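# Insert the steel peg fully into the block's hole

## Task

Seat the steel peg completely in the block's hole. The block must stay put: if it ever shifts more than about a finger's width from where it began, the attempt scores zero.

## Robot and tools

Robot: two arms, left_arm and right_arm, each ending in a five-finger hand. right_arm has a right hand; left_arm has its mirror image, a left hand. Base positions in the scene frame: left_arm (-0.003, +0.358, +0.017) m, right_arm (+0.051, -0.375, +0.045) m, both turned very slightly about z. A post stands fixed to the floor behind the arms. Loose objects may occasionally get nudged by an outside push.

Frames. Scene frame: origin at table-top height, halfway between the nominal bases; +z up, +x out across the table, left_arm toward +y (arm names do not match image sides). Reported hand positions and orientations are in each arm's own base frame. Fixed cameras and the table use the scene frame. Pose offsets you send are along the current Hand target's own axes.

Hand point: a point 0.05 m in front of the palm and 0.15 m out from the wrist face. Its +z runs along the straightened fingers, +y comes out of the palm, and +x runs across the palm away from the thumb on the right hand (toward the thumb on the left hand). Straight fingers reach 0.06-0.07 m past the point along +z, with their centre lines 0.06 m behind it along -y. A bracket on the little-finger side of the wrist can strike objects. With the thumb turned in front of the palm the hand can wrap objects about 0.035-0.065 m thick; thumb tip against index pad can pinch light things.

Row layout (used by execute_actions and move): 28 numbers, each in [-1, 1], always both arms. First left_arm: dx, dy, dz, rx, ry, rz, then little, ring, middle, index, thumb_bend, thumb_turn, force_limit, speed. Then right_arm in the same 14-number order. The six pose numbers are an offset, not a pose: measured from that arm's Hand target as it was when the action (or move) began, along that target's axes. 1.0 equals 0.6 m of travel or 180 degrees of turn; rx, ry, rz form a single rotation vector. Sending the same offset again moves further. Six zeros means ask nothing new of that arm. The six hand numbers are absolute motor targets: +1 open/straight, -1 closed/curled; for thumb_turn, +1 is beside the palm and -1 is in front of it facing the fingers. force_limit maps -1..+1 to roughly 0..10 N at the fingertip (0..15 N for the two thumb motors); speed rises from almost nothing at -1 to full at +0.48 and stays full above. For a gentle grip close at speed -0.94 or lower. No number means 'unchanged': to keep a hand as it is, resend the eight hand numbers of its last executed row (or, if none yet, its hand_measured plus hand_force_limit and hand_speed). To squeeze harder, raise force_limit and send a target more closed than hand_measured; to loosen, send one more open.

execute_actions(actions, cameras): actions is a list of actions; each action is a table of up to 15 rows, one row per 1/30 s step; a shorter table repeats its last row to step 15. Every row in an action is counted from the action's start pose, not from the previous row. cameras lists names, ["all"], or []; by default images come only when actions is empty. The controller limits the commanded orientation to 32 degrees from the measured one each step, so one action may fall short; the hand often settles short of Hand target, and the next execute_actions call (even all-zero pose numbers) requests it again.

move(target, speed, blend, blocking, cameras): target is one 28-number row or a list of up to 15 rows; every row's offsets count from the same starting Hand targets. Straight-line paths, all arms finishing together, capped at 10 s. speed is the path top speed in m/s, 0.002 to 2.9, default 0.25 (turns up to twice that in rad/s), one value or one per target. blend in metres rounds corners of a list (0 = stop at each). blocking=false returns after about 0.5 s while the move continues. Moves do not avoid obstacles or the other arm; faster moves lag and overshoot more and hit harder. The result adds a move: line giving the ending (done, off_target, moving, held, fault) and limits (paced = pose clipped, held = steps withheld).

wait(seconds, 0-3600): lets time pass with no new commands; a running move continues. stop(cameras): brakes a running move. zoom_image(camera, region): camera is cam_high, cam_left_wrist or cam_right_wrist; region [x0, y0, x1, y1] pixels, top-left origin, at most 504 by 504. show_instructions(): shows the reference pages. finished_scene(scene=1): ends the scene for good; the peg must then stay inserted with no robot help.

Results: end_effector_position (m) and end_effector_quat_wxyz per arm in its base frame (can be off by a few cm); Hand target (the base for your next offsets); hand_measured, hand_stopped_by (moving, target, force, stalled, fault) and hand_load_n (fingertip force, positive pushing the finger open; a lost grip shows as load falling near 0), each six values in motor order; hand_force_limit, hand_speed; joint positions, velocities and torques; MOTOR HOT at 75 °C, OVER-TEMPERATURE FAULT at 90 °C, after which that arm folds and idles. Cameras: cam_high (fixed), cam_left_wrist, cam_right_wrist, all 672x504.

Avoid: disturbing the block at all; dropping the peg even a few millimetres; releasing it while it moves; fast or hard contacts, especially against the block, the post or the table; pushing the arms or hands into each other (a moderate press can end the scene); closing one hand on the other's fingers; letting anything leave the table; holding an arm stretched or pushing against something it cannot reach, which heats motors. To stop pressing on something, command the target back past the hand point.

Each tool is called as name(argument=value, ...) on one line, values as JSON.

Reference images:

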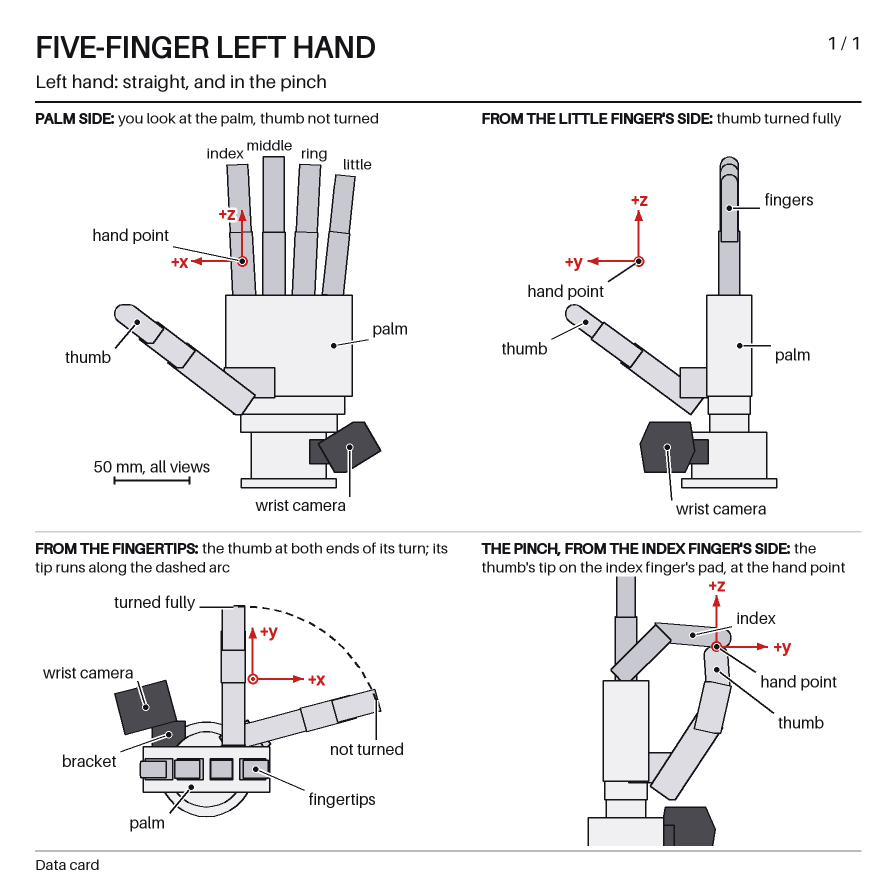

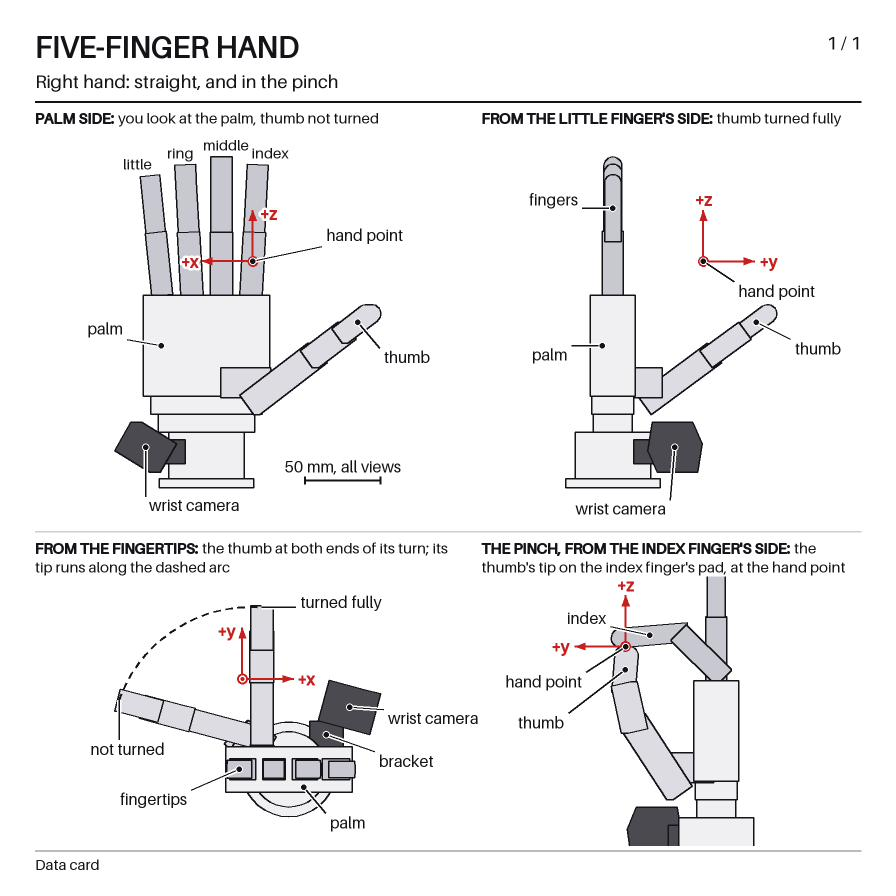

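## Session

execute_actions(actions=[])

Scene clock: 0.00 s.
left_arm: end_effector_position=(+0.4418, -0.5341, +0.1182) hand_measured=(+1.000, +1.000, +1.000, +1.000, +1.000, +1.000) hand_load_n=(+0.0, +0.0, +0.0, +0.0, +0.0, +0.0) hand_stopped_by=(target, target, target, target, target, target) hand_force_limit=0.00 hand_speed=-0.80 end_effector_quat_wxyz=(+0.648, +0.378, +0.531, -0.394) | right_arm: end_effector_position=(+0.2064, +0.1197, +0.2767) hand_measured=(+1.000, +1.000, +1.000, +1.000, +1.000, +1.000) hand_load_n=(+0.0, +0.0, +0.0, +0.0, +0.0, +0.0) hand_stopped_by=(target, target, target, target, target, target) hand_force_limit=0.00 hand_speed=-0.80 end_effector_quat_wxyz=(+0.537, -0.247, +0.797, +0.127)
Joint positions: left_arm=[-0.891 2.499 1.501 1.156 0.271 1.601] | right_arm=[-0.391 0.551 0.78 -0.842 -0.824 1.025]
Joint velocities: within noise
Joint torques (N m): no reading
Heat: left arm: 43 °C; right arm: 46 °C.
Hand target: left_arm +0.4414, -0.5337, +0.1103; +0.644, +0.380, +0.536, -0.393 | right_arm +0.2057, +0.1199, +0.2750; +0.535, -0.245, +0.798, +0.128

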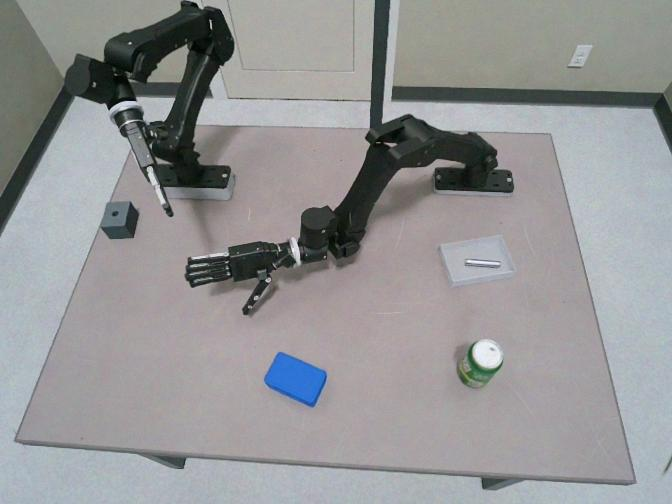

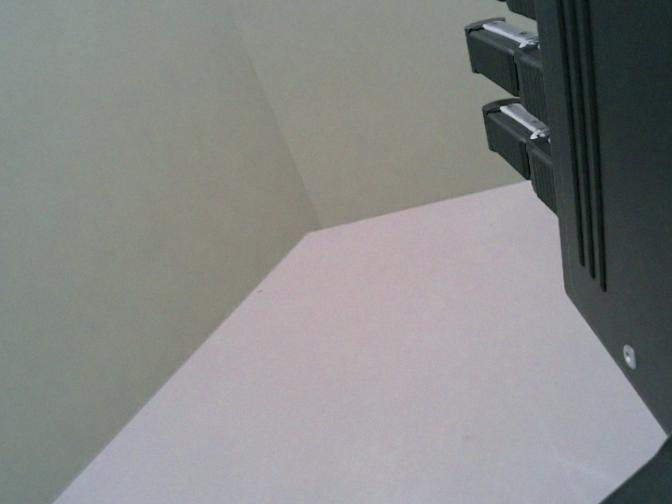

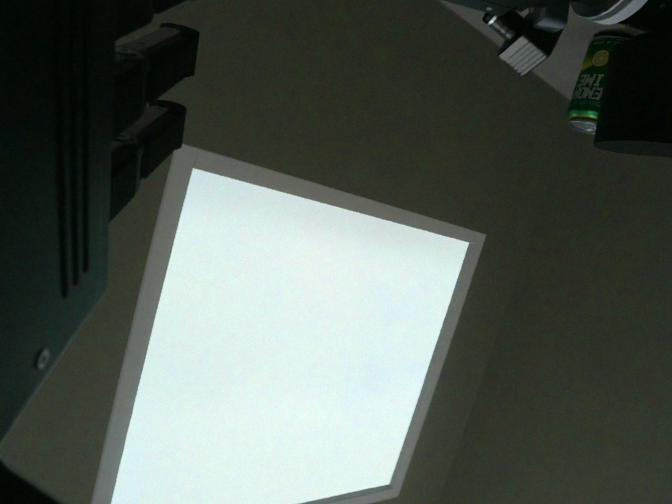

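zoom_image(camera="cam_high", region=[420, 210, 540, 300])

zoom_image(camera="cam_high", region=[70, 180, 190, 270])

Scaled by 4.200 from the camera's image (finer frame: 960x720).

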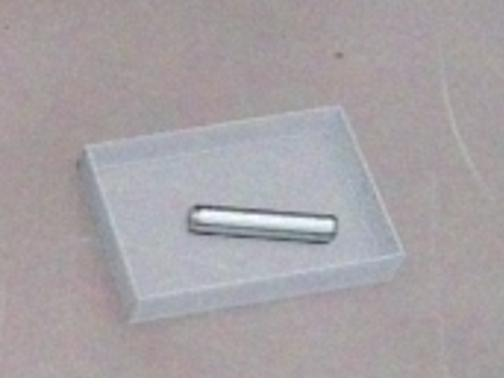

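Scaled by 4.200 from the camera's image (finer frame: 960x720).

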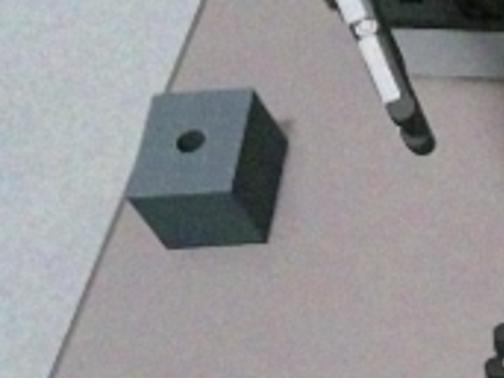

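move(target=[[-0.245, 0.0258, -0.0788, -0.064, 0.0073, -0.518, -1, -1, 0, 0, 1, -1, 0, -0.2, 0, 0, 0, 0, 0, 0, -1, -1, -0.3, -0.3, 0.6, -1, 0, -0.2], [-0.319, 0.1958, -0.4538, -0.305, -0.0121, -0.5175, -1, -1, 0, 0, 1, -1, 0, -0.2, 0, 0, 0, 0, 0, 0, -1, -1, -0.3, -0.3, 0.6, -1, 0, -0.2], [-0.267, 0.1223, -0.8948, -0.509, -0.0457, -0.543, -1, -1, 0, 0, 1, -1, 0, -0.2, 0, 0, 0, 0, 0, 0, -1, -1, -0.3, -0.3, 0.6, -1, 0, -0.2]], speed=[0.3], blend=[0.05], cameras=["all"])

speed must be one number or one for each of the 3 targets, got a list of 1; nothing of the call was run

move(target=[[-0.245, 0.0258, -0.0788, -0.064, 0.0073, -0.518, -1, -1, 0, 0, 1, -1, 0, -0.2, 0, 0, 0, 0, 0, 0, -1, -1, -0.3, -0.3, 0.6, -1, 0, -0.2], [-0.319, 0.1958, -0.4538, -0.305, -0.0121, -0.5175, -1, -1, 0, 0, 1, -1, 0, -0.2, 0, 0, 0, 0, 0, 0, -1, -1, -0.3, -0.3, 0.6, -1, 0, -0.2], [-0.267, 0.1223, -0.8948, -0.509, -0.0457, -0.543, -1, -1, 0, 0, 1, -1, 0, -0.2, 0, 0, 0, 0, 0, 0, -1, -1, -0.3, -0.3, 0.6, -1, 0, -0.2]], speed=0.3, blend=0.05, cameras=["all"])

Scene clock: 556.50 s.
left_arm: end_effector_position=(+0.2891, +0.0002, +0.2114) hand_measured=(-1.000, -1.000, +0.000, +0.000, +1.000, -1.000) hand_load_n=(+0.0, +0.0, +0.0, +0.0, +0.0, +0.0) hand_stopped_by=(target, target, target, target, target, target) hand_force_limit=0.00 hand_speed=-0.20 end_effector_quat_wxyz=(-0.270, +0.633, -0.670, +0.278) | right_arm: end_effector_position=(+0.2064, +0.1197, +0.2767) hand_measured=(-1.000, -1.000, -0.300, -0.300, +0.600, -1.000) hand_load_n=(+0.0, +0.0, +0.0, +0.0, +0.0, +0.0) hand_stopped_by=(target, target, target, target, target, target) hand_force_limit=0.00 hand_speed=-0.20 end_effector_quat_wxyz=(+0.537, -0.247, +0.797, +0.127)
Joint positions: left_arm=[0.169 1.132 1.238 -0.893 0.151 0.163] | right_arm=[-0.391 0.551 0.78 -0.842 -0.824 1.025]
Joint torques (N m): left_arm=[0.91 -4.12 5.31 1.06 0.13 0.07] | right_arm=[0.08 1.63 6.23 1.45 -0.35 0.05]
Heat: left arm: 41 °C; right arm: 43 °C.
Hand target: left_arm +0.2795, +0.0003, +0.2002; -0.256, +0.639, -0.674, +0.269 | right_arm +0.2057, +0.1199, +0.2750; +0.535, -0.245, +0.798, +0.128
Off the commanded pose: left_arm 0.015 m, 2 deg | right_arm 0.002 m, 0 deg.
move: off_target (left_arm); blend cut to 0 m at target 1
cam_left_wrist: T_world_to_cam=[[0.63336, -0.3157, 0.70653, -0.33796], [-0.55759, -0.81927, 0.13377, 0.13573], [0.53661, -0.47868, -0.69493, 0.11175]] pos_world=[0.22977, 0.058, 0.29828]

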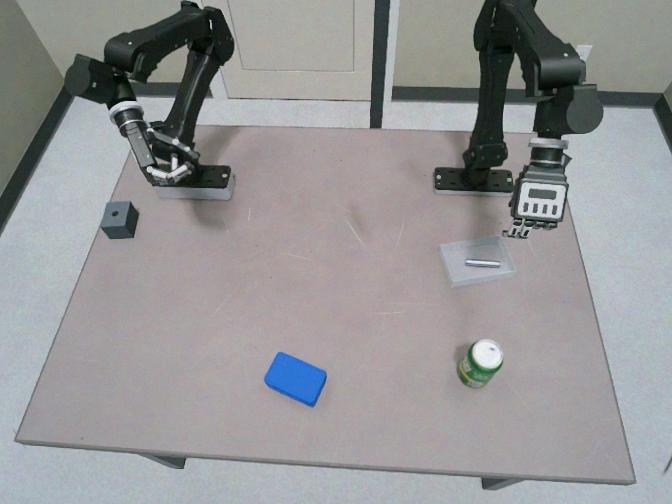

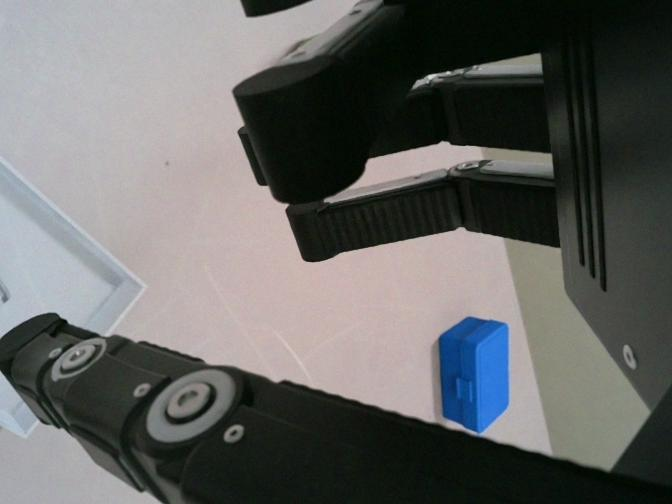

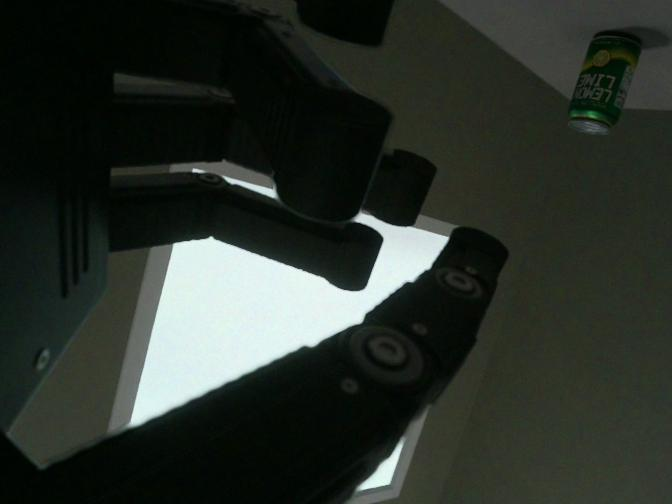

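move(target=[-0.0095, 0.1785, 0.139, 0, 0, 0, -1, -1, -0.3, -0.3, 1, -1, 0, -0.2, 0, 0, 0, 0, 0, 0, -1, -1, -0.3, -0.3, 0.6, -1, 0, -0.2], speed=0.2, cameras=["cam_high", "cam_left_wrist"])

Scene clock: 598.00 s.
left_arm: end_effector_position=(+0.2662, +0.0073, +0.0757) hand_measured=(-1.000, -1.000, -0.300, -0.300, +1.000, -1.000) hand_load_n=(+0.0, +0.0, +0.0, +0.0, +0.0, +0.0) hand_stopped_by=(target, target, target, target, target, target) hand_force_limit=0.00 hand_speed=-0.20 end_effector_quat_wxyz=(-0.262, +0.636, -0.673, +0.272) | right_arm: end_effector_position=(+0.2064, +0.1197, +0.2767) hand_measured=(-1.000, -1.000, -0.300, -0.300, +0.600, -1.000) hand_load_n=(+0.0, +0.0, +0.0, +0.0, +0.0, -0.5) hand_stopped_by=(target, target, target, target, target, target) hand_force_limit=0.00 hand_speed=-0.20 end_effector_quat_wxyz=(+0.537, -0.247, +0.797, +0.127)
Joint positions: left_arm=[0.229 1.009 0.644 -0.452 0.191 0.208] | right_arm=[-0.391 0.551 0.78 -0.842 -0.824 1.025]
Joint torques (N m): left_arm=[0.91 -3.17 5.5 1.27 0.16 0.08] | right_arm=[0.08 1.63 6.22 1.45 -0.35 0.05]
Heat: left arm: 36 °C; right arm: 42 °C.
Hand target: left_arm +0.2598, +0.0073, +0.0659; -0.256, +0.639, -0.674, +0.269 | right_arm +0.2057, +0.1199, +0.2750; +0.535, -0.245, +0.798, +0.128
Off the commanded pose: left_arm 0.012 m, 1 deg | right_arm 0.002 m, 0 deg.
move: off_target (left_arm)
cam_left_wrist: T_world_to_cam=[[0.64814, -0.31456, 0.69352, -0.2282], [-0.5551, -0.8186, 0.14749, 0.14519], [0.52132, -0.48057, -0.70518, 0.03796]] pos_world=[0.20871, 0.06531, 0.16361]

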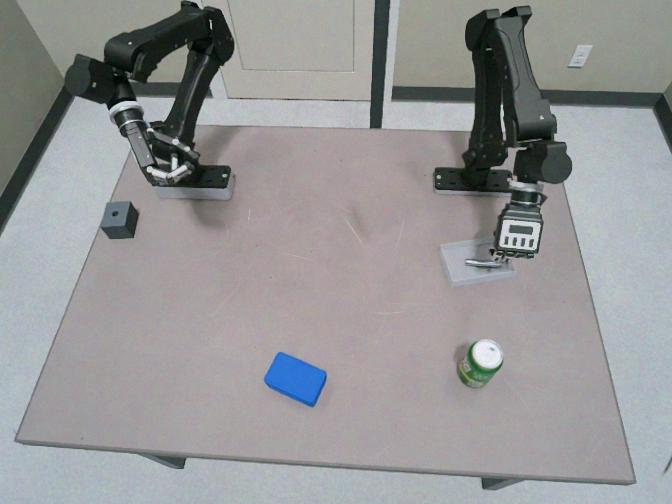

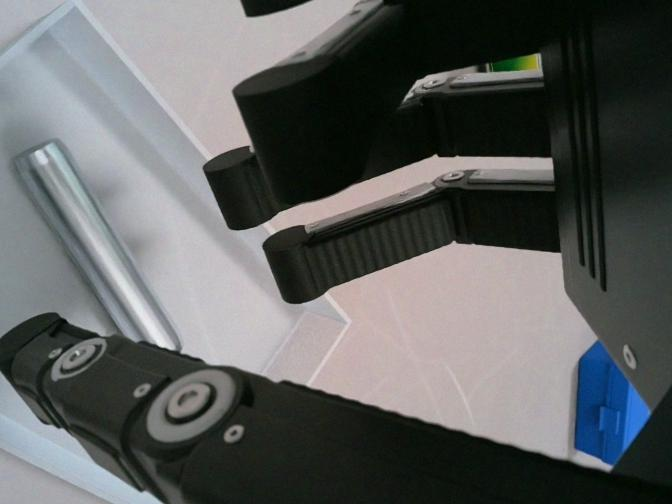

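zoom_image(camera="cam_left_wrist", region=[0, 0, 400, 400])

Scaled by 1.260 from the camera's image (finer frame: 960x720).

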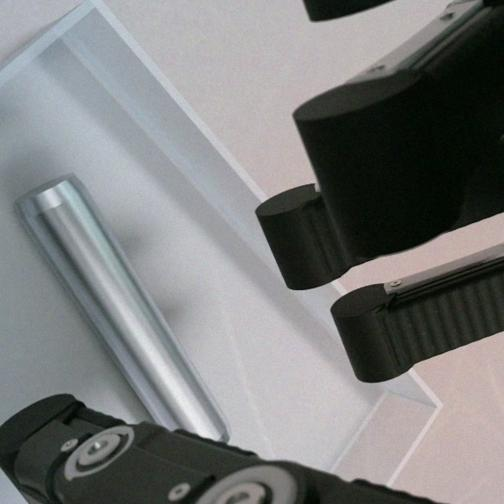

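move(target=[0.0032, 0.0427, 0.019, 0.0611, -0.0038, -0.004, -1, -1, -0.1, -0.1, 0.7, -1, 0, -0.2, 0, 0, 0, 0, 0, 0, -1, -1, -0.1, -0.1, 0.48, -1, 0, -0.2], speed=0.1, cameras=["all"])

Scene clock: 729.03 s.
left_arm: end_effector_position=(+0.2546, +0.0070, +0.0507) hand_measured=(-1.000, -1.000, -0.100, -0.100, +0.700, -1.000) hand_load_n=(+0.0, +0.0, +0.0, +0.0, +0.0, -0.5) hand_stopped_by=(target, target, target, target, target, target) hand_force_limit=0.00 hand_speed=-0.20 end_effector_quat_wxyz=(-0.326, +0.611, -0.641, +0.331) | right_arm: end_effector_position=(+0.2064, +0.1197, +0.2767) hand_measured=(-1.000, -1.000, -0.100, -0.100, +0.480, -1.000) hand_load_n=(+0.0, +0.0, +0.0, +0.0, +0.0, +0.0) hand_stopped_by=(target, target, target, target, target, target) hand_force_limit=0.00 hand_speed=-0.20 end_effector_quat_wxyz=(+0.537, -0.247, +0.797, +0.127)
Joint positions: left_arm=[0.297 0.761 0.337 -0.206 0.27 0.208] | right_arm=[-0.391 0.551 0.78 -0.842 -0.824 1.025]
Joint torques (N m): left_arm=[0.95 -1.13 5.72 1.4 0.19 -0.04] | right_arm=[0.08 1.63 6.23 1.45 -0.35 0.04]
Heat: left arm: 35 °C; right arm: 41 °C.
Hand target: left_arm +0.2490, +0.0060, +0.0400; -0.318, +0.617, -0.639, +0.330 | right_arm +0.2057, +0.1199, +0.2750; +0.535, -0.245, +0.798, +0.128
Off the commanded pose: left_arm 0.012 m, 1 deg | right_arm 0.002 m, 0 deg.
move: off_target (left_arm)
cam_left_wrist: T_world_to_cam=[[0.50547, -0.30766, 0.80613, -0.17292], [-0.56604, -0.82337, 0.04068, 0.15038], [0.65123, -0.47686, -0.59034, -0.01262]] pos_world=[0.18074, 0.0646, 0.12582]

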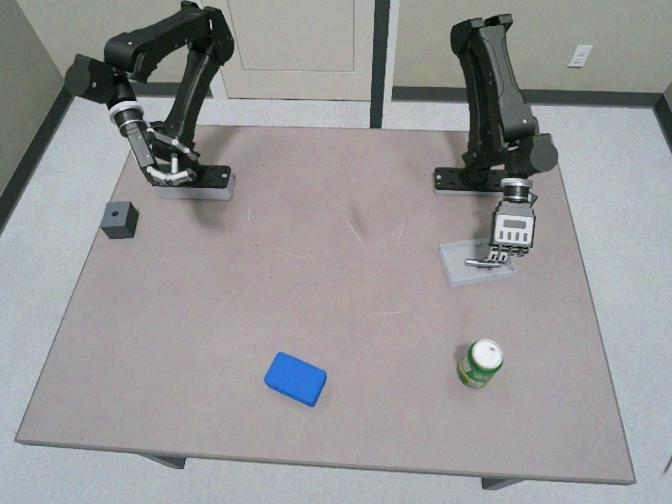

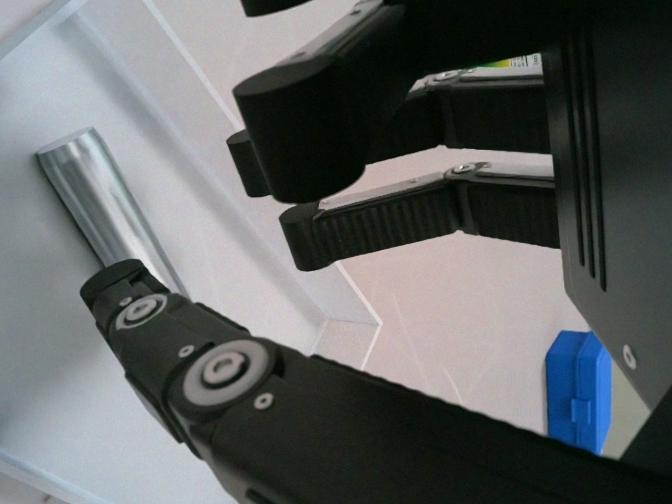

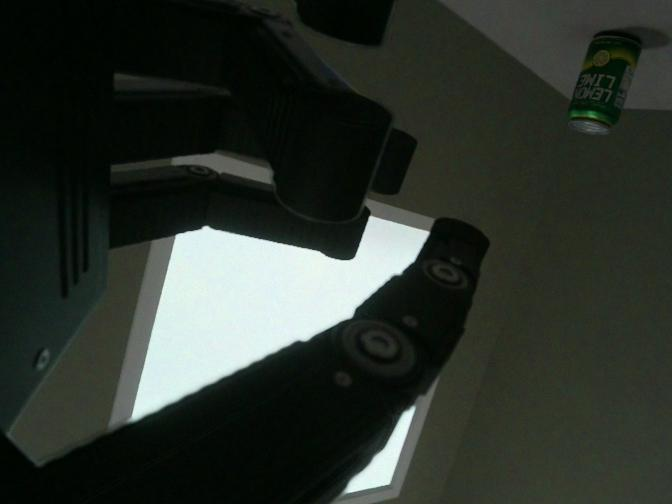

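move(target=[-0.0051, 0.0514, 0.0388, 0, 0, 0, -1, -1, -0.16, -0.16, 0.7, -1, 0, -0.2, 0, 0, 0, 0, 0, 0, -1, -1, -0.1, -0.1, 0.48, -1, 0, -0.2], speed=0.08, cameras=["cam_left_wrist", "cam_high"])

Scene clock: 779.43 s.
left_arm: end_effector_position=(+0.2580, +0.0095, +0.0148) hand_measured=(-1.000, -1.000, -0.160, -0.160, +0.700, -1.000) hand_load_n=(+0.0, +0.0, +0.0, +0.0, +0.0, +0.0) hand_stopped_by=(target, target, target, target, target, target) hand_force_limit=0.00 hand_speed=-0.20 end_effector_quat_wxyz=(-0.328, +0.610, -0.637, +0.338) | right_arm: end_effector_position=(+0.2064, +0.1197, +0.2767) hand_measured=(-1.000, -1.000, -0.100, -0.100, +0.480, -1.000) hand_load_n=(+0.0, +0.0, +0.0, +0.0, +0.0, -0.5) hand_stopped_by=(target, target, target, target, target, target) hand_force_limit=0.00 hand_speed=-0.20 end_effector_quat_wxyz=(+0.537, -0.247, +0.797, +0.127)
Joint positions: left_arm=[0.319 0.865 0.203 0.04 0.293 0.211] | right_arm=[-0.391 0.551 0.78 -0.842 -0.824 1.025]
Joint torques (N m): left_arm=[0.7 -0.35 5.42 1.4 0.11 0.08] | right_arm=[0.06 1.63 6.23 1.45 -0.35 0.04]
Heat: left arm: 35 °C; right arm: 41 °C.
Hand target: left_arm +0.2502, +0.0090, +0.0014; -0.318, +0.617, -0.640, +0.330 | right_arm +0.2057, +0.1199, +0.2750; +0.535, -0.245, +0.798, +0.128
Off the commanded pose: left_arm 0.016 m, 2 deg | right_arm 0.002 m, 0 deg.
move: off_target (left_arm)
cam_left_wrist: T_world_to_cam=[[0.4962, -0.29992, 0.81476, -0.1427], [-0.56496, -0.82412, 0.0407, 0.15557], [0.65925, -0.4805, -0.57837, -0.03705]] pos_world=[0.18312, 0.06761, 0.0885]
Images, in order (width x height): cam_high 672x504, cam_left_wrist 672x504.

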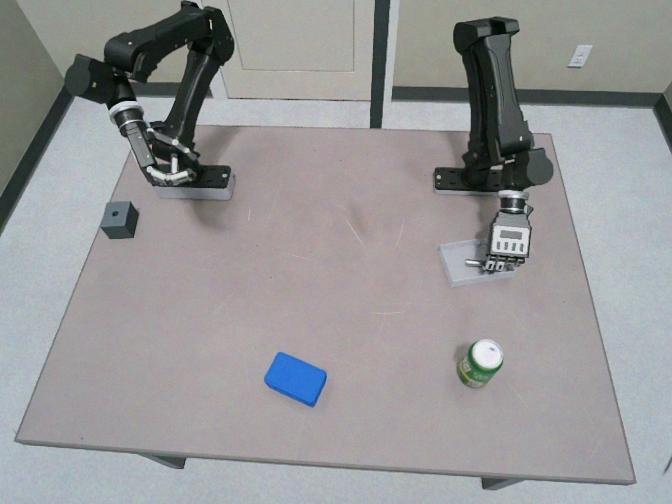

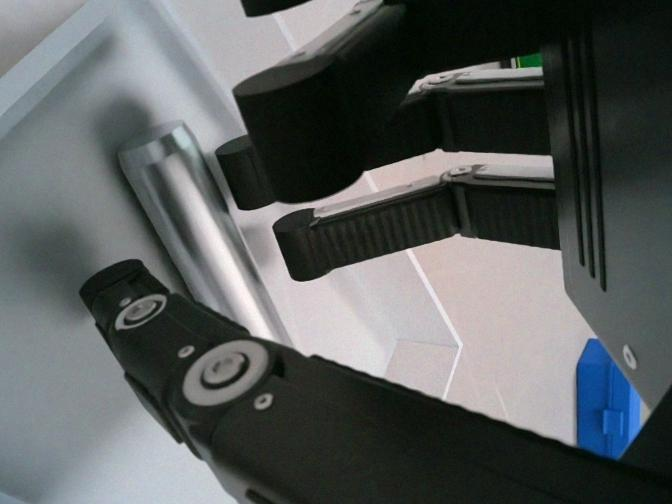

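move(target=[-0.0008, 0.0152, 0.0097, 0, 0, 0, -1, -1, -0.16, -0.16, 0.6, -1, 0, -0.3, 0, 0, 0, 0, 0, 0, -1, -1, -0.1, -0.1, 0.48, -1, 0, -0.2], speed=0.05, cameras=["cam_left_wrist"])

Scene clock: 812.77 s.
left_arm: end_effector_position=(+0.2597, +0.0107, +0.0060) hand_measured=(-1.000, -1.000, -0.160, -0.160, +0.600, -1.000) hand_load_n=(+0.0, +0.0, +0.0, +0.5, +0.0, +0.0) hand_stopped_by=(target, target, target, target, target, target) hand_force_limit=0.00 hand_speed=-0.30 end_effector_quat_wxyz=(-0.330, +0.609, -0.637, +0.338) | right_arm: end_effector_position=(+0.2064, +0.1197, +0.2767) hand_measured=(-1.000, -1.000, -0.100, -0.100, +0.480, -1.000) hand_load_n=(+0.0, +0.0, +0.0, +0.0, +0.0, +0.0) hand_stopped_by=(target, target, target, target, target, target) hand_force_limit=0.00 hand_speed=-0.20 end_effector_quat_wxyz=(+0.537, -0.247, +0.797, +0.127)
Joint positions: left_arm=[0.322 0.912 0.173 0.122 0.295 0.213] | right_arm=[-0.391 0.551 0.78 -0.842 -0.824 1.025]
Joint torques (N m): left_arm=[0.77 -0.5 4.78 1.41 0.13 0.07] | right_arm=[0.08 1.63 6.23 1.45 -0.35 0.05]
Heat: left arm: 35 °C; right arm: 40 °C.
Hand target: left_arm +0.2497, +0.0095, -0.0094; -0.318, +0.617, -0.639, +0.330 | right_arm +0.2057, +0.1199, +0.2750; +0.535, -0.245, +0.798, +0.128
Off the commanded pose: left_arm 0.018 m, 2 deg | right_arm 0.002 m, 0 deg.
move: off_target (left_arm)
cam_left_wrist: T_world_to_cam=[[0.49211, -0.30155, 0.81664, -0.13503], [-0.56489, -0.82438, 0.036, 0.15793], [0.66236, -0.47903, -0.57602, -0.04356]] pos_world=[0.18451, 0.0686, 0.07949]

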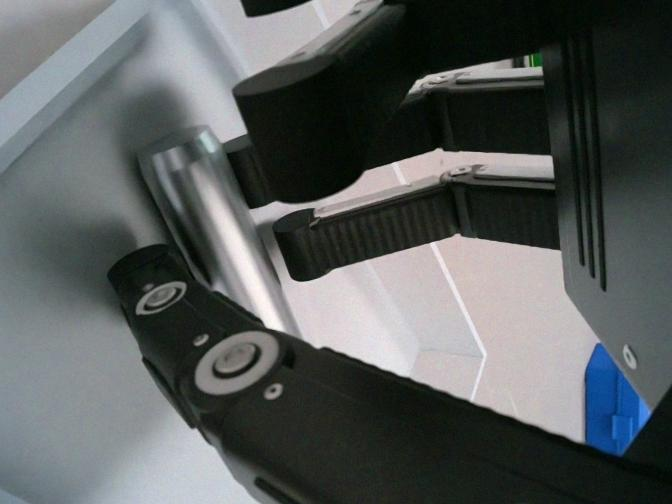

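move(target=[[0, 0.0075, 0.0012, 0, 0, 0, -1, -1, -0.16, -0.16, 0.56, -1, -0.2, -0.5, 0, 0, 0, 0, 0, 0, -1, -1, -0.1, -0.1, 0.48, -1, 0, -0.2], [0, 0.0075, 0.0012, 0, 0, 0, -1, -1, -0.16, -0.16, 0.1, -1, -0.2, -0.9, 0, 0, 0, 0, 0, 0, -1, -1, -0.1, -0.1, 0.48, -1, 0, -0.2]], speed=0.05, cameras=["cam_left_wrist"])

Scene clock: 826.63 s.
left_arm: end_effector_position=(+0.2616, +0.0105, +0.0045) hand_measured=(-1.000, -1.000, -0.160, -0.160, +0.430, -1.000) hand_load_n=(+0.0, +0.0, +4.5, +0.0, +6.0, +2.5) hand_stopped_by=(target, target, target, target, force, target) hand_force_limit=-0.20 hand_speed=-0.90 end_effector_quat_wxyz=(-0.336, +0.605, -0.636, +0.343) | right_arm: end_effector_position=(+0.2064, +0.1197, +0.2767) hand_measured=(-1.000, -1.000, -0.100, -0.100, +0.480, -1.000) hand_load_n=(+0.0, +0.0, +0.0, +0.0, +0.5, +0.0) hand_stopped_by=(target, target, target, target, target, target) hand_force_limit=0.00 hand_speed=-0.20 end_effector_quat_wxyz=(+0.537, -0.247, +0.797, +0.127)
Joint positions: left_arm=[0.322 0.922 0.154 0.168 0.3 0.213] | right_arm=[-0.391 0.551 0.78 -0.842 -0.824 1.025]
Joint torques (N m): left_arm=[1.11 -0.32 4.77 1.3 0.11 0.09] | right_arm=[0.08 1.63 6.23 1.45 -0.35 0.04]
Heat: left arm: 35 °C; right arm: 40 °C.
Hand target: left_arm +0.2476, +0.0095, -0.0136; -0.318, +0.617, -0.639, +0.330 | right_arm +0.2057, +0.1199, +0.2750; +0.535, -0.245, +0.798, +0.128
Off the commanded pose: left_arm 0.023 m, 3 deg | right_arm 0.002 m, 0 deg.
move: off_target (left_arm); target 2's new numbers were sent with left_arm's hand 0.023 m and 3 deg from that target
cam_left_wrist: T_world_to_cam=[[0.47704, -0.3062, 0.82382, -0.13079], [-0.56842, -0.82241, 0.02347, 0.15991], [0.67033, -0.47947, -0.56637, -0.04789]] pos_world=[0.18539, 0.0685, 0.07687]

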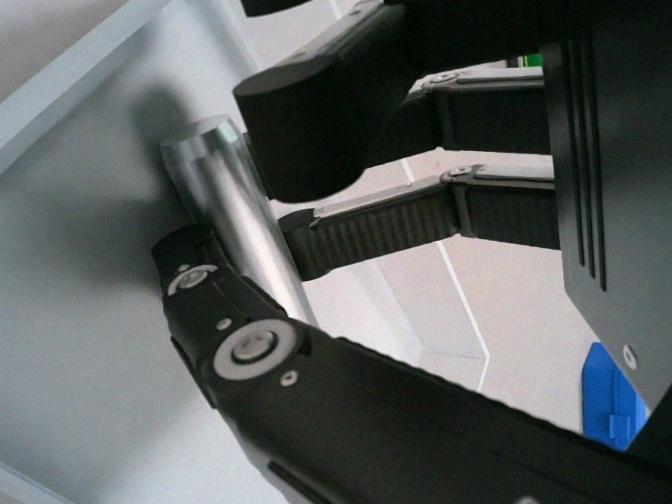

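move(target=[0, -0.0678, -0.0482, 0, 0, 0, -1, -1, -0.16, -0.16, 0.1, -1, -0.2, -0.9, 0, 0, 0, 0, 0, 0, -1, -1, -0.1, -0.1, 0.48, -1, 0, -0.2], speed=0.06, cameras=["cam_left_wrist"])

Scene clock: 843.33 s.
left_arm: end_effector_position=(+0.2412, +0.0041, +0.0231) hand_measured=(-1.000, -1.000, -0.160, -0.160, +0.430, -1.000) hand_load_n=(+0.0, +0.0, +4.5, +0.0, +4.5, +1.0) hand_stopped_by=(target, target, target, target, force, target) hand_force_limit=-0.20 hand_speed=-0.90 end_effector_quat_wxyz=(-0.304, +0.621, -0.644, +0.326) | right_arm: end_effector_position=(+0.2064, +0.1197, +0.2767) hand_measured=(-1.000, -1.000, -0.100, -0.100, +0.480, -1.000) hand_load_n=(+0.0, +0.5, +0.0, +0.0, +0.0, +0.0) hand_stopped_by=(target, target, target, target, target, target) hand_force_limit=0.00 hand_speed=-0.20 end_effector_quat_wxyz=(+0.537, -0.247, +0.797, +0.127)
Joint positions: left_arm=[0.322 0.773 0.257 -0.166 0.298 0.216] | right_arm=[-0.391 0.551 0.78 -0.842 -0.824 1.025]
Joint torques (N m): left_arm=[1.13 -1.29 11.56 1.18 0.14 0.07] | right_arm=[0.08 1.63 6.23 1.45 -0.35 0.04]
Heat: left arm: 35 °C; right arm: 40 °C.
Hand target: left_arm +0.2477, +0.0096, +0.0364; -0.318, +0.617, -0.639, +0.330 | right_arm +0.2057, +0.1199, +0.2750; +0.535, -0.245, +0.798, +0.128
Off the commanded pose: left_arm 0.016 m, 2 deg | right_arm 0.002 m, 0 deg.
move: off_target (left_arm)
cam_left_wrist: T_world_to_cam=[[0.54019, -0.28771, 0.79083, -0.15277], [-0.56435, -0.82096, 0.08682, 0.1401], [0.62426, -0.49321, -0.60584, -0.01463]] pos_world=[0.17072, 0.06385, 0.09979]

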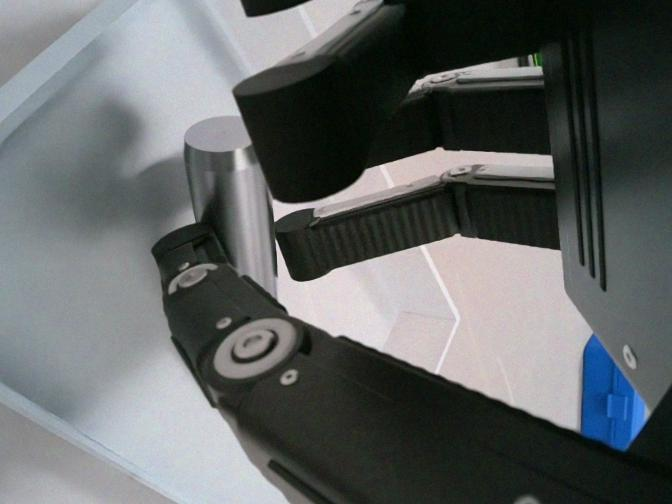

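move(target=[[0, 0.0651, 0.0463, 0, 0, 0, -1, -1, -0.16, -0.16, 0.1, -1, -0.2, -0.9, 0, 0, 0, 0, 0, 0, -1, -1, -0.1, -0.1, 0.48, -1, 0, -0.2], [0, 0.0651, 0.0463, 0, 0, 0, -1, -1, -0.16, -0.16, 0.58, -1, -0.2, -0.9, 0, 0, 0, 0, 0, 0, -1, -1, -0.1, -0.1, 0.48, -1, 0, -0.2]], speed=0.04, cameras=["cam_left_wrist"])

Scene clock: 860.97 s.
left_arm: end_effector_position=(+0.2592, +0.0112, +0.0046) hand_measured=(-1.000, -1.000, -0.160, -0.160, +0.580, -1.000) hand_load_n=(+0.0, +0.0, +0.0, +0.0, +0.0, +0.0) hand_stopped_by=(target, target, target, target, target, target) hand_force_limit=-0.20 hand_speed=-0.90 end_effector_quat_wxyz=(-0.333, +0.606, -0.637, +0.341) | right_arm: end_effector_position=(+0.2064, +0.1197, +0.2767) hand_measured=(-1.000, -1.000, -0.100, -0.100, +0.480, -1.000) hand_load_n=(+0.0, +0.0, +0.0, +0.0, +0.0, -0.5) hand_stopped_by=(target, target, target, target, target, target) hand_force_limit=0.00 hand_speed=-0.20 end_effector_quat_wxyz=(+0.537, -0.247, +0.797, +0.127)
Joint positions: left_arm=[0.33 0.909 0.159 0.141 0.304 0.22] | right_arm=[-0.391 0.551 0.78 -0.842 -0.824 1.025]
Joint torques (N m): left_arm=[0.57 -0.35 4.96 1.34 0.08 0.03] | right_arm=[0.08 1.65 6.23 1.45 -0.35 0.05]
Heat: left arm: 35 °C; right arm: 40 °C.
Hand target: left_arm +0.2477, +0.0096, -0.0115; -0.318, +0.617, -0.640, +0.330 | right_arm +0.2057, +0.1199, +0.2750; +0.535, -0.245, +0.798, +0.128
Off the commanded pose: left_arm 0.020 m, 2 deg | right_arm 0.002 m, 0 deg.
move: off_target (left_arm); target 2's new numbers were sent with left_arm's hand 0.020 m and 2 deg from that target
cam_left_wrist: T_world_to_cam=[[0.48342, -0.3069, 0.81982, -0.13112], [-0.56862, -0.82214, 0.02753, 0.15916], [0.66556, -0.47948, -0.57195, -0.04464]] pos_world=[0.1836, 0.0692, 0.07758]

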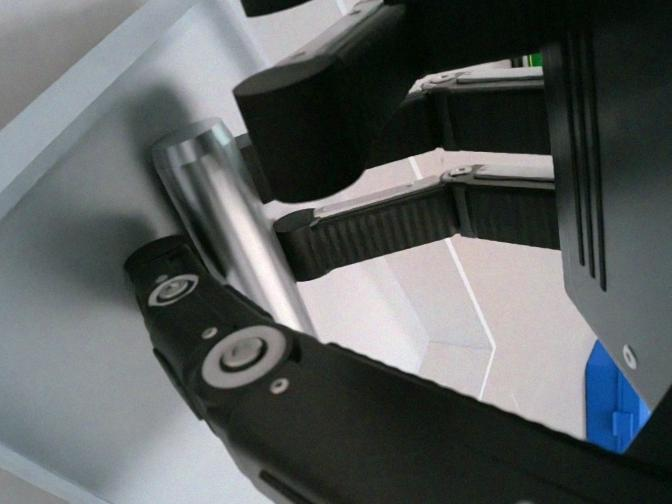

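move(target=[0.02, 0.0041, 0.0029, 0, 0, 0, -1, -1, -0.16, -0.21, 0.6, -1, -0.2, -0.5, 0, 0, 0, 0, 0, 0, -1, -1, -0.1, -0.1, 0.48, -1, 0, -0.2], speed=0.04, cameras=["cam_left_wrist"])

Scene clock: 874.47 s.
left_arm: end_effector_position=(+0.2621, +0.0032, +0.0043) hand_measured=(-1.000, -1.000, -0.160, -0.210, +0.600, -1.000) hand_load_n=(+0.0, +0.0, +0.0, +0.0, +0.0, -0.5) hand_stopped_by=(target, target, target, target, target, target) hand_force_limit=-0.20 hand_speed=-0.50 end_effector_quat_wxyz=(-0.340, +0.605, -0.633, +0.341) | right_arm: end_effector_position=(+0.2064, +0.1197, +0.2767) hand_measured=(-1.000, -1.000, -0.100, -0.100, +0.480, -1.000) hand_load_n=(+0.0, +0.5, +0.0, +0.0, +0.0, -0.5) hand_stopped_by=(target, target, target, target, target, target) hand_force_limit=0.00 hand_speed=-0.20 end_effector_quat_wxyz=(+0.537, -0.247, +0.797, +0.127)
Joint positions: left_arm=[0.26 0.897 0.14 0.173 0.239 0.176] | right_arm=[-0.391 0.551 0.78 -0.842 -0.824 1.025]
Joint torques (N m): left_arm=[-0.85 -0.7 4.66 1.24 0.04 -0.06] | right_arm=[0.08 1.62 6.23 1.45 -0.35 0.05]
Heat: left arm: 35 °C; right arm: 40 °C.
Hand target: left_arm +0.2472, -0.0025, -0.0146; -0.318, +0.617, -0.639, +0.330 | right_arm +0.2057, +0.1199, +0.2750; +0.535, -0.245, +0.798, +0.128
Off the commanded pose: left_arm 0.025 m, 3 deg | right_arm 0.002 m, 0 deg.
move: off_target (left_arm)
cam_left_wrist: T_world_to_cam=[[0.47554, -0.30695, 0.82441, -0.13262], [-0.56204, -0.82695, 0.01631, 0.15262], [0.67673, -0.47111, -0.56576, -0.05353]] pos_world=[0.18508, 0.06028, 0.07656]

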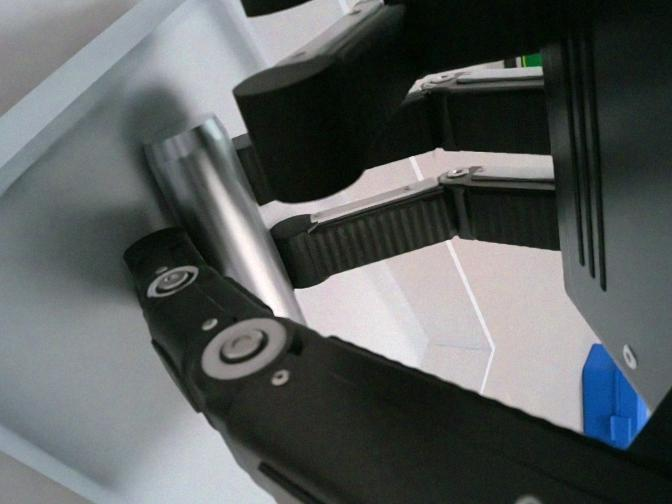

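move(target=[[0, -0.0543, -0.0385, 0, 0, 0, -1, -1, -0.16, -0.21, 0.66, -1, -0.2, -0.5, 0, 0, 0, 0, 0, 0, -1, -1, -0.1, -0.1, 0.48, -1, 0, -0.2], [0.02, -0.0543, -0.0385, 0, 0, 0, -1, -1, -0.16, -0.21, 0.66, -1, -0.2, -0.5, 0, 0, 0, 0, 0, 0, -1, -1, -0.1, -0.1, 0.48, -1, 0, -0.2], [0.02, -0.0, -0.0, 0, 0, 0, -1, -1, -0.16, -0.21, 0.6, -1, -0.2, -0.5, 0, 0, 0, 0, 0, 0, -1, -1, -0.1, -0.1, 0.48, -1, 0, -0.2]], speed=0.05, cameras=["cam_left_wrist"])

Scene clock: 899.00 s.
left_arm: end_effector_position=(+0.2623, -0.0126, +0.0061) hand_measured=(-1.000, -1.000, -0.160, -0.210, +0.600, -1.000) hand_load_n=(+0.0, +0.0, +0.0, +0.0, +0.0, +0.0) hand_stopped_by=(target, target, target, target, target, target) hand_force_limit=-0.20 hand_speed=-0.50 end_effector_quat_wxyz=(-0.338, +0.607, -0.629, +0.349) | right_arm: end_effector_position=(+0.2064, +0.1197, +0.2767) hand_measured=(-1.000, -1.000, -0.100, -0.100, +0.480, -1.000) hand_load_n=(+0.0, +0.0, +0.0, +0.0, +0.0, +0.0) hand_stopped_by=(target, target, target, target, target, target) hand_force_limit=0.00 hand_speed=-0.20 end_effector_quat_wxyz=(+0.537, -0.247, +0.797, +0.127)
Joint positions: left_arm=[0.165 0.858 0.126 0.168 0.169 0.107] | right_arm=[-0.391 0.551 0.78 -0.842 -0.824 1.025]
Joint torques (N m): left_arm=[-0.62 0.18 5.18 1.2 -0.06 0.09] | right_arm=[0.08 1.63 6.23 1.45 -0.35 0.04]
Heat: left arm: 34 °C; right arm: 40 °C.
Hand target: left_arm +0.2469, -0.0144, -0.0145; -0.319, +0.617, -0.639, +0.330 | right_arm +0.2057, +0.1199, +0.2750; +0.535, -0.245, +0.798, +0.128
Off the commanded pose: left_arm 0.026 m, 4 deg | right_arm 0.002 m, 0 deg.
move: off_target (left_arm); target 3's new numbers were sent with left_arm's hand 0.026 m and 4 deg from that target
cam_left_wrist: T_world_to_cam=[[0.46825, -0.29259, 0.83374, -0.13706], [-0.56179, -0.82689, 0.02533, 0.13945], [0.68201, -0.48025, -0.55157, -0.06164]] pos_world=[0.18456, 0.04561, 0.07674]

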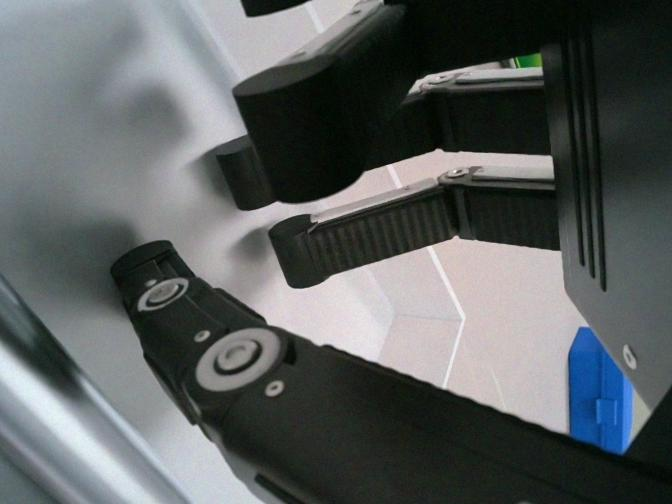

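move(target=[0, -0.1222, -0.0867, 0, 0, 0, -1, -1, -0.16, -0.21, 0.7, -1, -0.2, -0.5, 0, 0, 0, 0, 0, 0, -1, -1, -0.1, -0.1, 0.48, -1, 0, -0.2], speed=0.1, cameras=["cam_left_wrist", "cam_high"])

Scene clock: 906.27 s.
left_arm: end_effector_position=(+0.2449, -0.0144, +0.0663) hand_measured=(-1.000, -1.000, -0.160, -0.210, +0.700, -1.000) hand_load_n=(+0.0, +0.0, +0.0, +0.0, +0.0, +0.0) hand_stopped_by=(target, target, target, target, target, target) hand_force_limit=-0.20 hand_speed=-0.50 end_effector_quat_wxyz=(-0.312, +0.623, -0.638, +0.328) | right_arm: end_effector_position=(+0.2064, +0.1197, +0.2767) hand_measured=(-1.000, -1.000, -0.100, -0.100, +0.480, -1.000) hand_load_n=(+0.0, +0.0, +0.0, +0.0, +0.0, +0.0) hand_stopped_by=(target, target, target, target, target, target) hand_force_limit=0.00 hand_speed=-0.20 end_effector_quat_wxyz=(+0.537, -0.247, +0.797, +0.127)
Joint positions: left_arm=[0.165 0.685 0.397 -0.353 0.163 0.107] | right_arm=[-0.391 0.551 0.78 -0.842 -0.824 1.025]
Joint torques (N m): left_arm=[-0.69 -0.65 11.21 1.17 0.01 0.08] | right_arm=[0.08 1.63 6.23 1.45 -0.35 0.04]
Heat: left arm: 34 °C; right arm: 40 °C.
Hand target: left_arm +0.2469, -0.0144, +0.0754; -0.318, +0.617, -0.639, +0.330 | right_arm +0.2057, +0.1199, +0.2750; +0.535, -0.245, +0.798, +0.128
Off the commanded pose: left_arm 0.009 m, 1 deg | right_arm 0.002 m, 0 deg.
move: done
cam_left_wrist: T_world_to_cam=[[0.53213, -0.28246, 0.79815, -0.19285], [-0.55397, -0.82907, 0.07594, 0.12139], [0.64028, -0.48256, -0.59765, -0.00425]] pos_world=[0.17259, 0.04412, 0.14217]
Images, in order (width x height): cam_high 672x504, cam_left_wrist 672x504.

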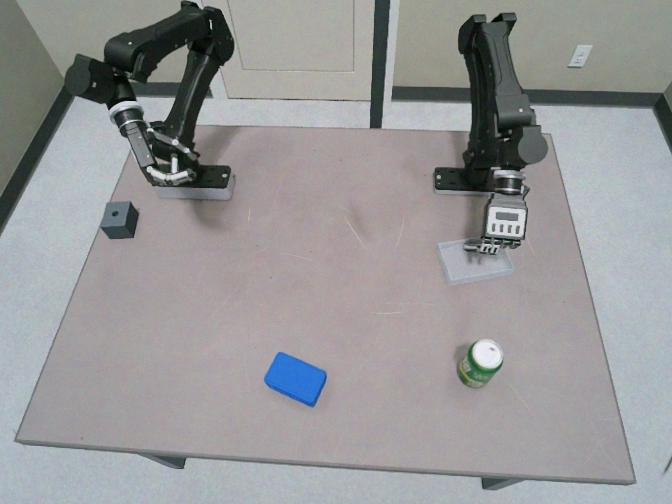

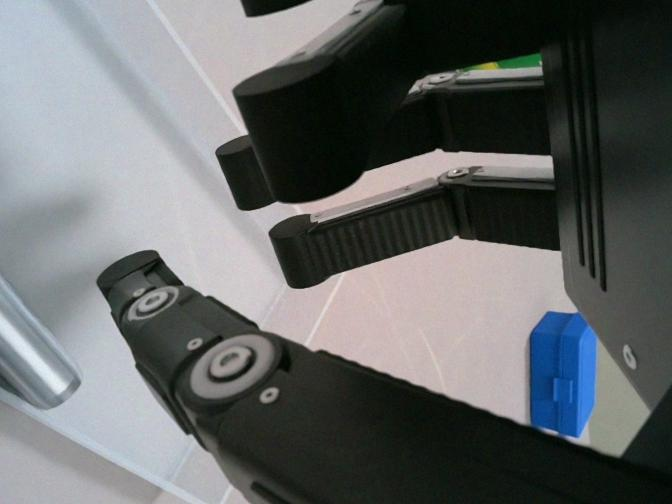

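zoom_image(camera="cam_left_wrist", region=[0, 230, 240, 504])

zoom_image(camera="cam_high", region=[420, 210, 540, 300])

Scaled by 1.839 from the camera's image (finer frame: 960x720).

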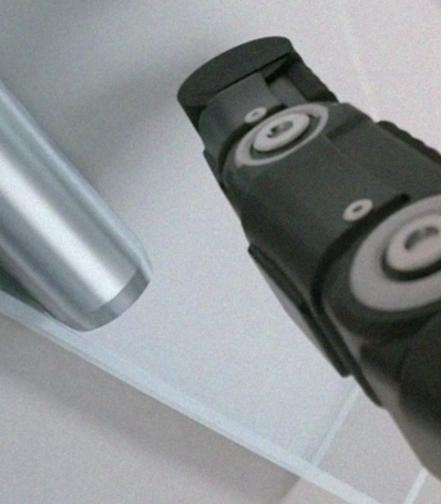

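Scaled by 4.200 from the camera's image (finer frame: 960x720).

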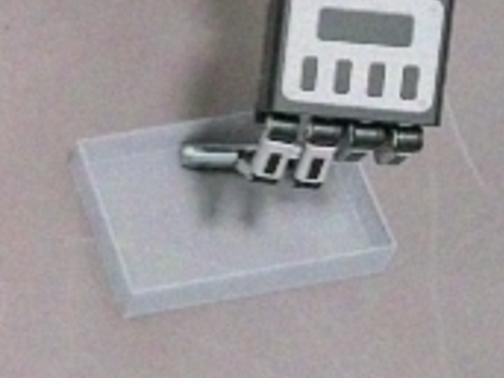

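move(target=[-0.0493, 0.0797, 0.0067, -0.0642, -0.0211, -0.0182, -1, -1, -0.24, -0.27, 0.8, -1, -0.2, -0.3, 0, 0, 0, 0, 0, 0, -1, -1, -0.1, -0.1, 0.48, -1, 0, -0.2], speed=0.08, cameras=["cam_left_wrist", "cam_high"])

Scene clock: 997.60 s.
left_arm: end_effector_position=(+0.2206, +0.0132, +0.0268) hand_measured=(-1.000, -1.000, -0.240, -0.270, +0.800, -1.000) hand_load_n=(+0.0, +0.0, +0.0, +0.0, +0.0, +0.0) hand_stopped_by=(target, target, target, target, target, target) hand_force_limit=-0.20 hand_speed=-0.30 end_effector_quat_wxyz=(-0.263, +0.675, -0.642, +0.252) | right_arm: end_effector_position=(+0.2064, +0.1197, +0.2767) hand_measured=(-1.000, -1.000, -0.100, -0.100, +0.480, -1.000) hand_load_n=(+0.0, +0.0, +0.0, +0.0, +0.0, +0.0) hand_stopped_by=(target, target, target, target, target, target) hand_force_limit=0.00 hand_speed=-0.20 end_effector_quat_wxyz=(+0.537, -0.247, +0.797, +0.127)
Joint positions: left_arm=[0.289 0.824 0.397 -0.413 0.163 0.175] | right_arm=[-0.391 0.551 0.78 -0.842 -0.824 1.025]
Joint torques (N m): left_arm=[0.91 -0.27 11.04 0.99 0.12 0.08] | right_arm=[0.08 1.63 6.23 1.45 -0.35 0.04]
Heat: left arm: 37 °C; right arm: 39 °C.
Hand target: left_arm +0.2235, +0.0160, +0.0341; -0.266, +0.675, -0.641, +0.252 | right_arm +0.2057, +0.1199, +0.2750; +0.535, -0.245, +0.798, +0.128
Off the commanded pose: left_arm 0.008 m, 0 deg | right_arm 0.002 m, 0 deg.
move: done
cam_left_wrist: T_world_to_cam=[[0.69636, -0.23877, 0.67681, -0.17409], [-0.46358, -0.86956, 0.1702, 0.1118], [0.54789, -0.43227, -0.71621, 0.02394]] pos_world=[0.15994, 0.06599, 0.11595]
Images, in order (width x height): cam_high 672x504, cam_left_wrist 672x504.

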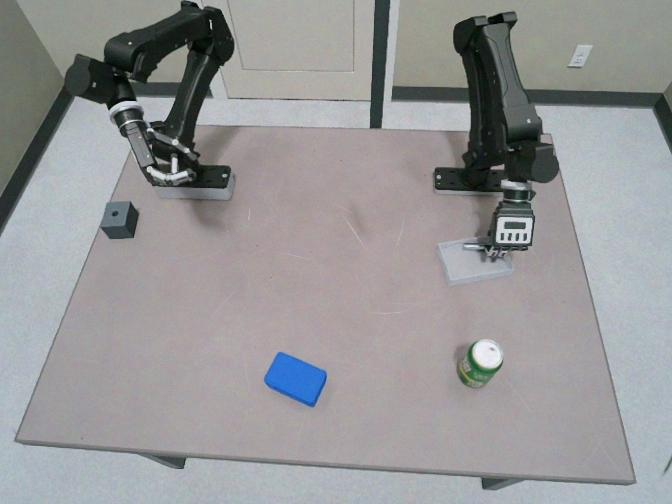

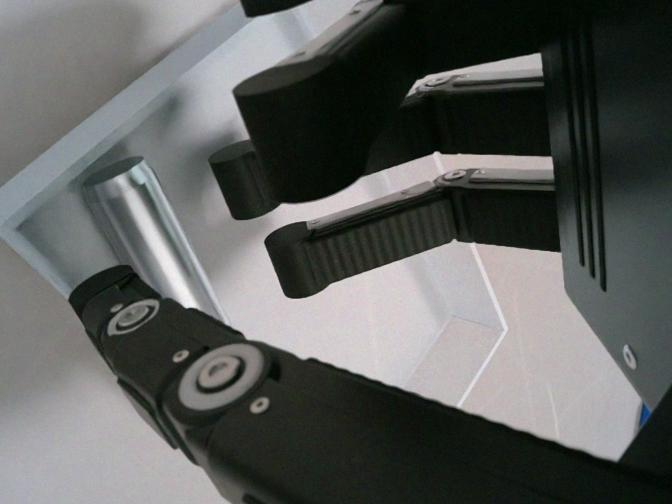

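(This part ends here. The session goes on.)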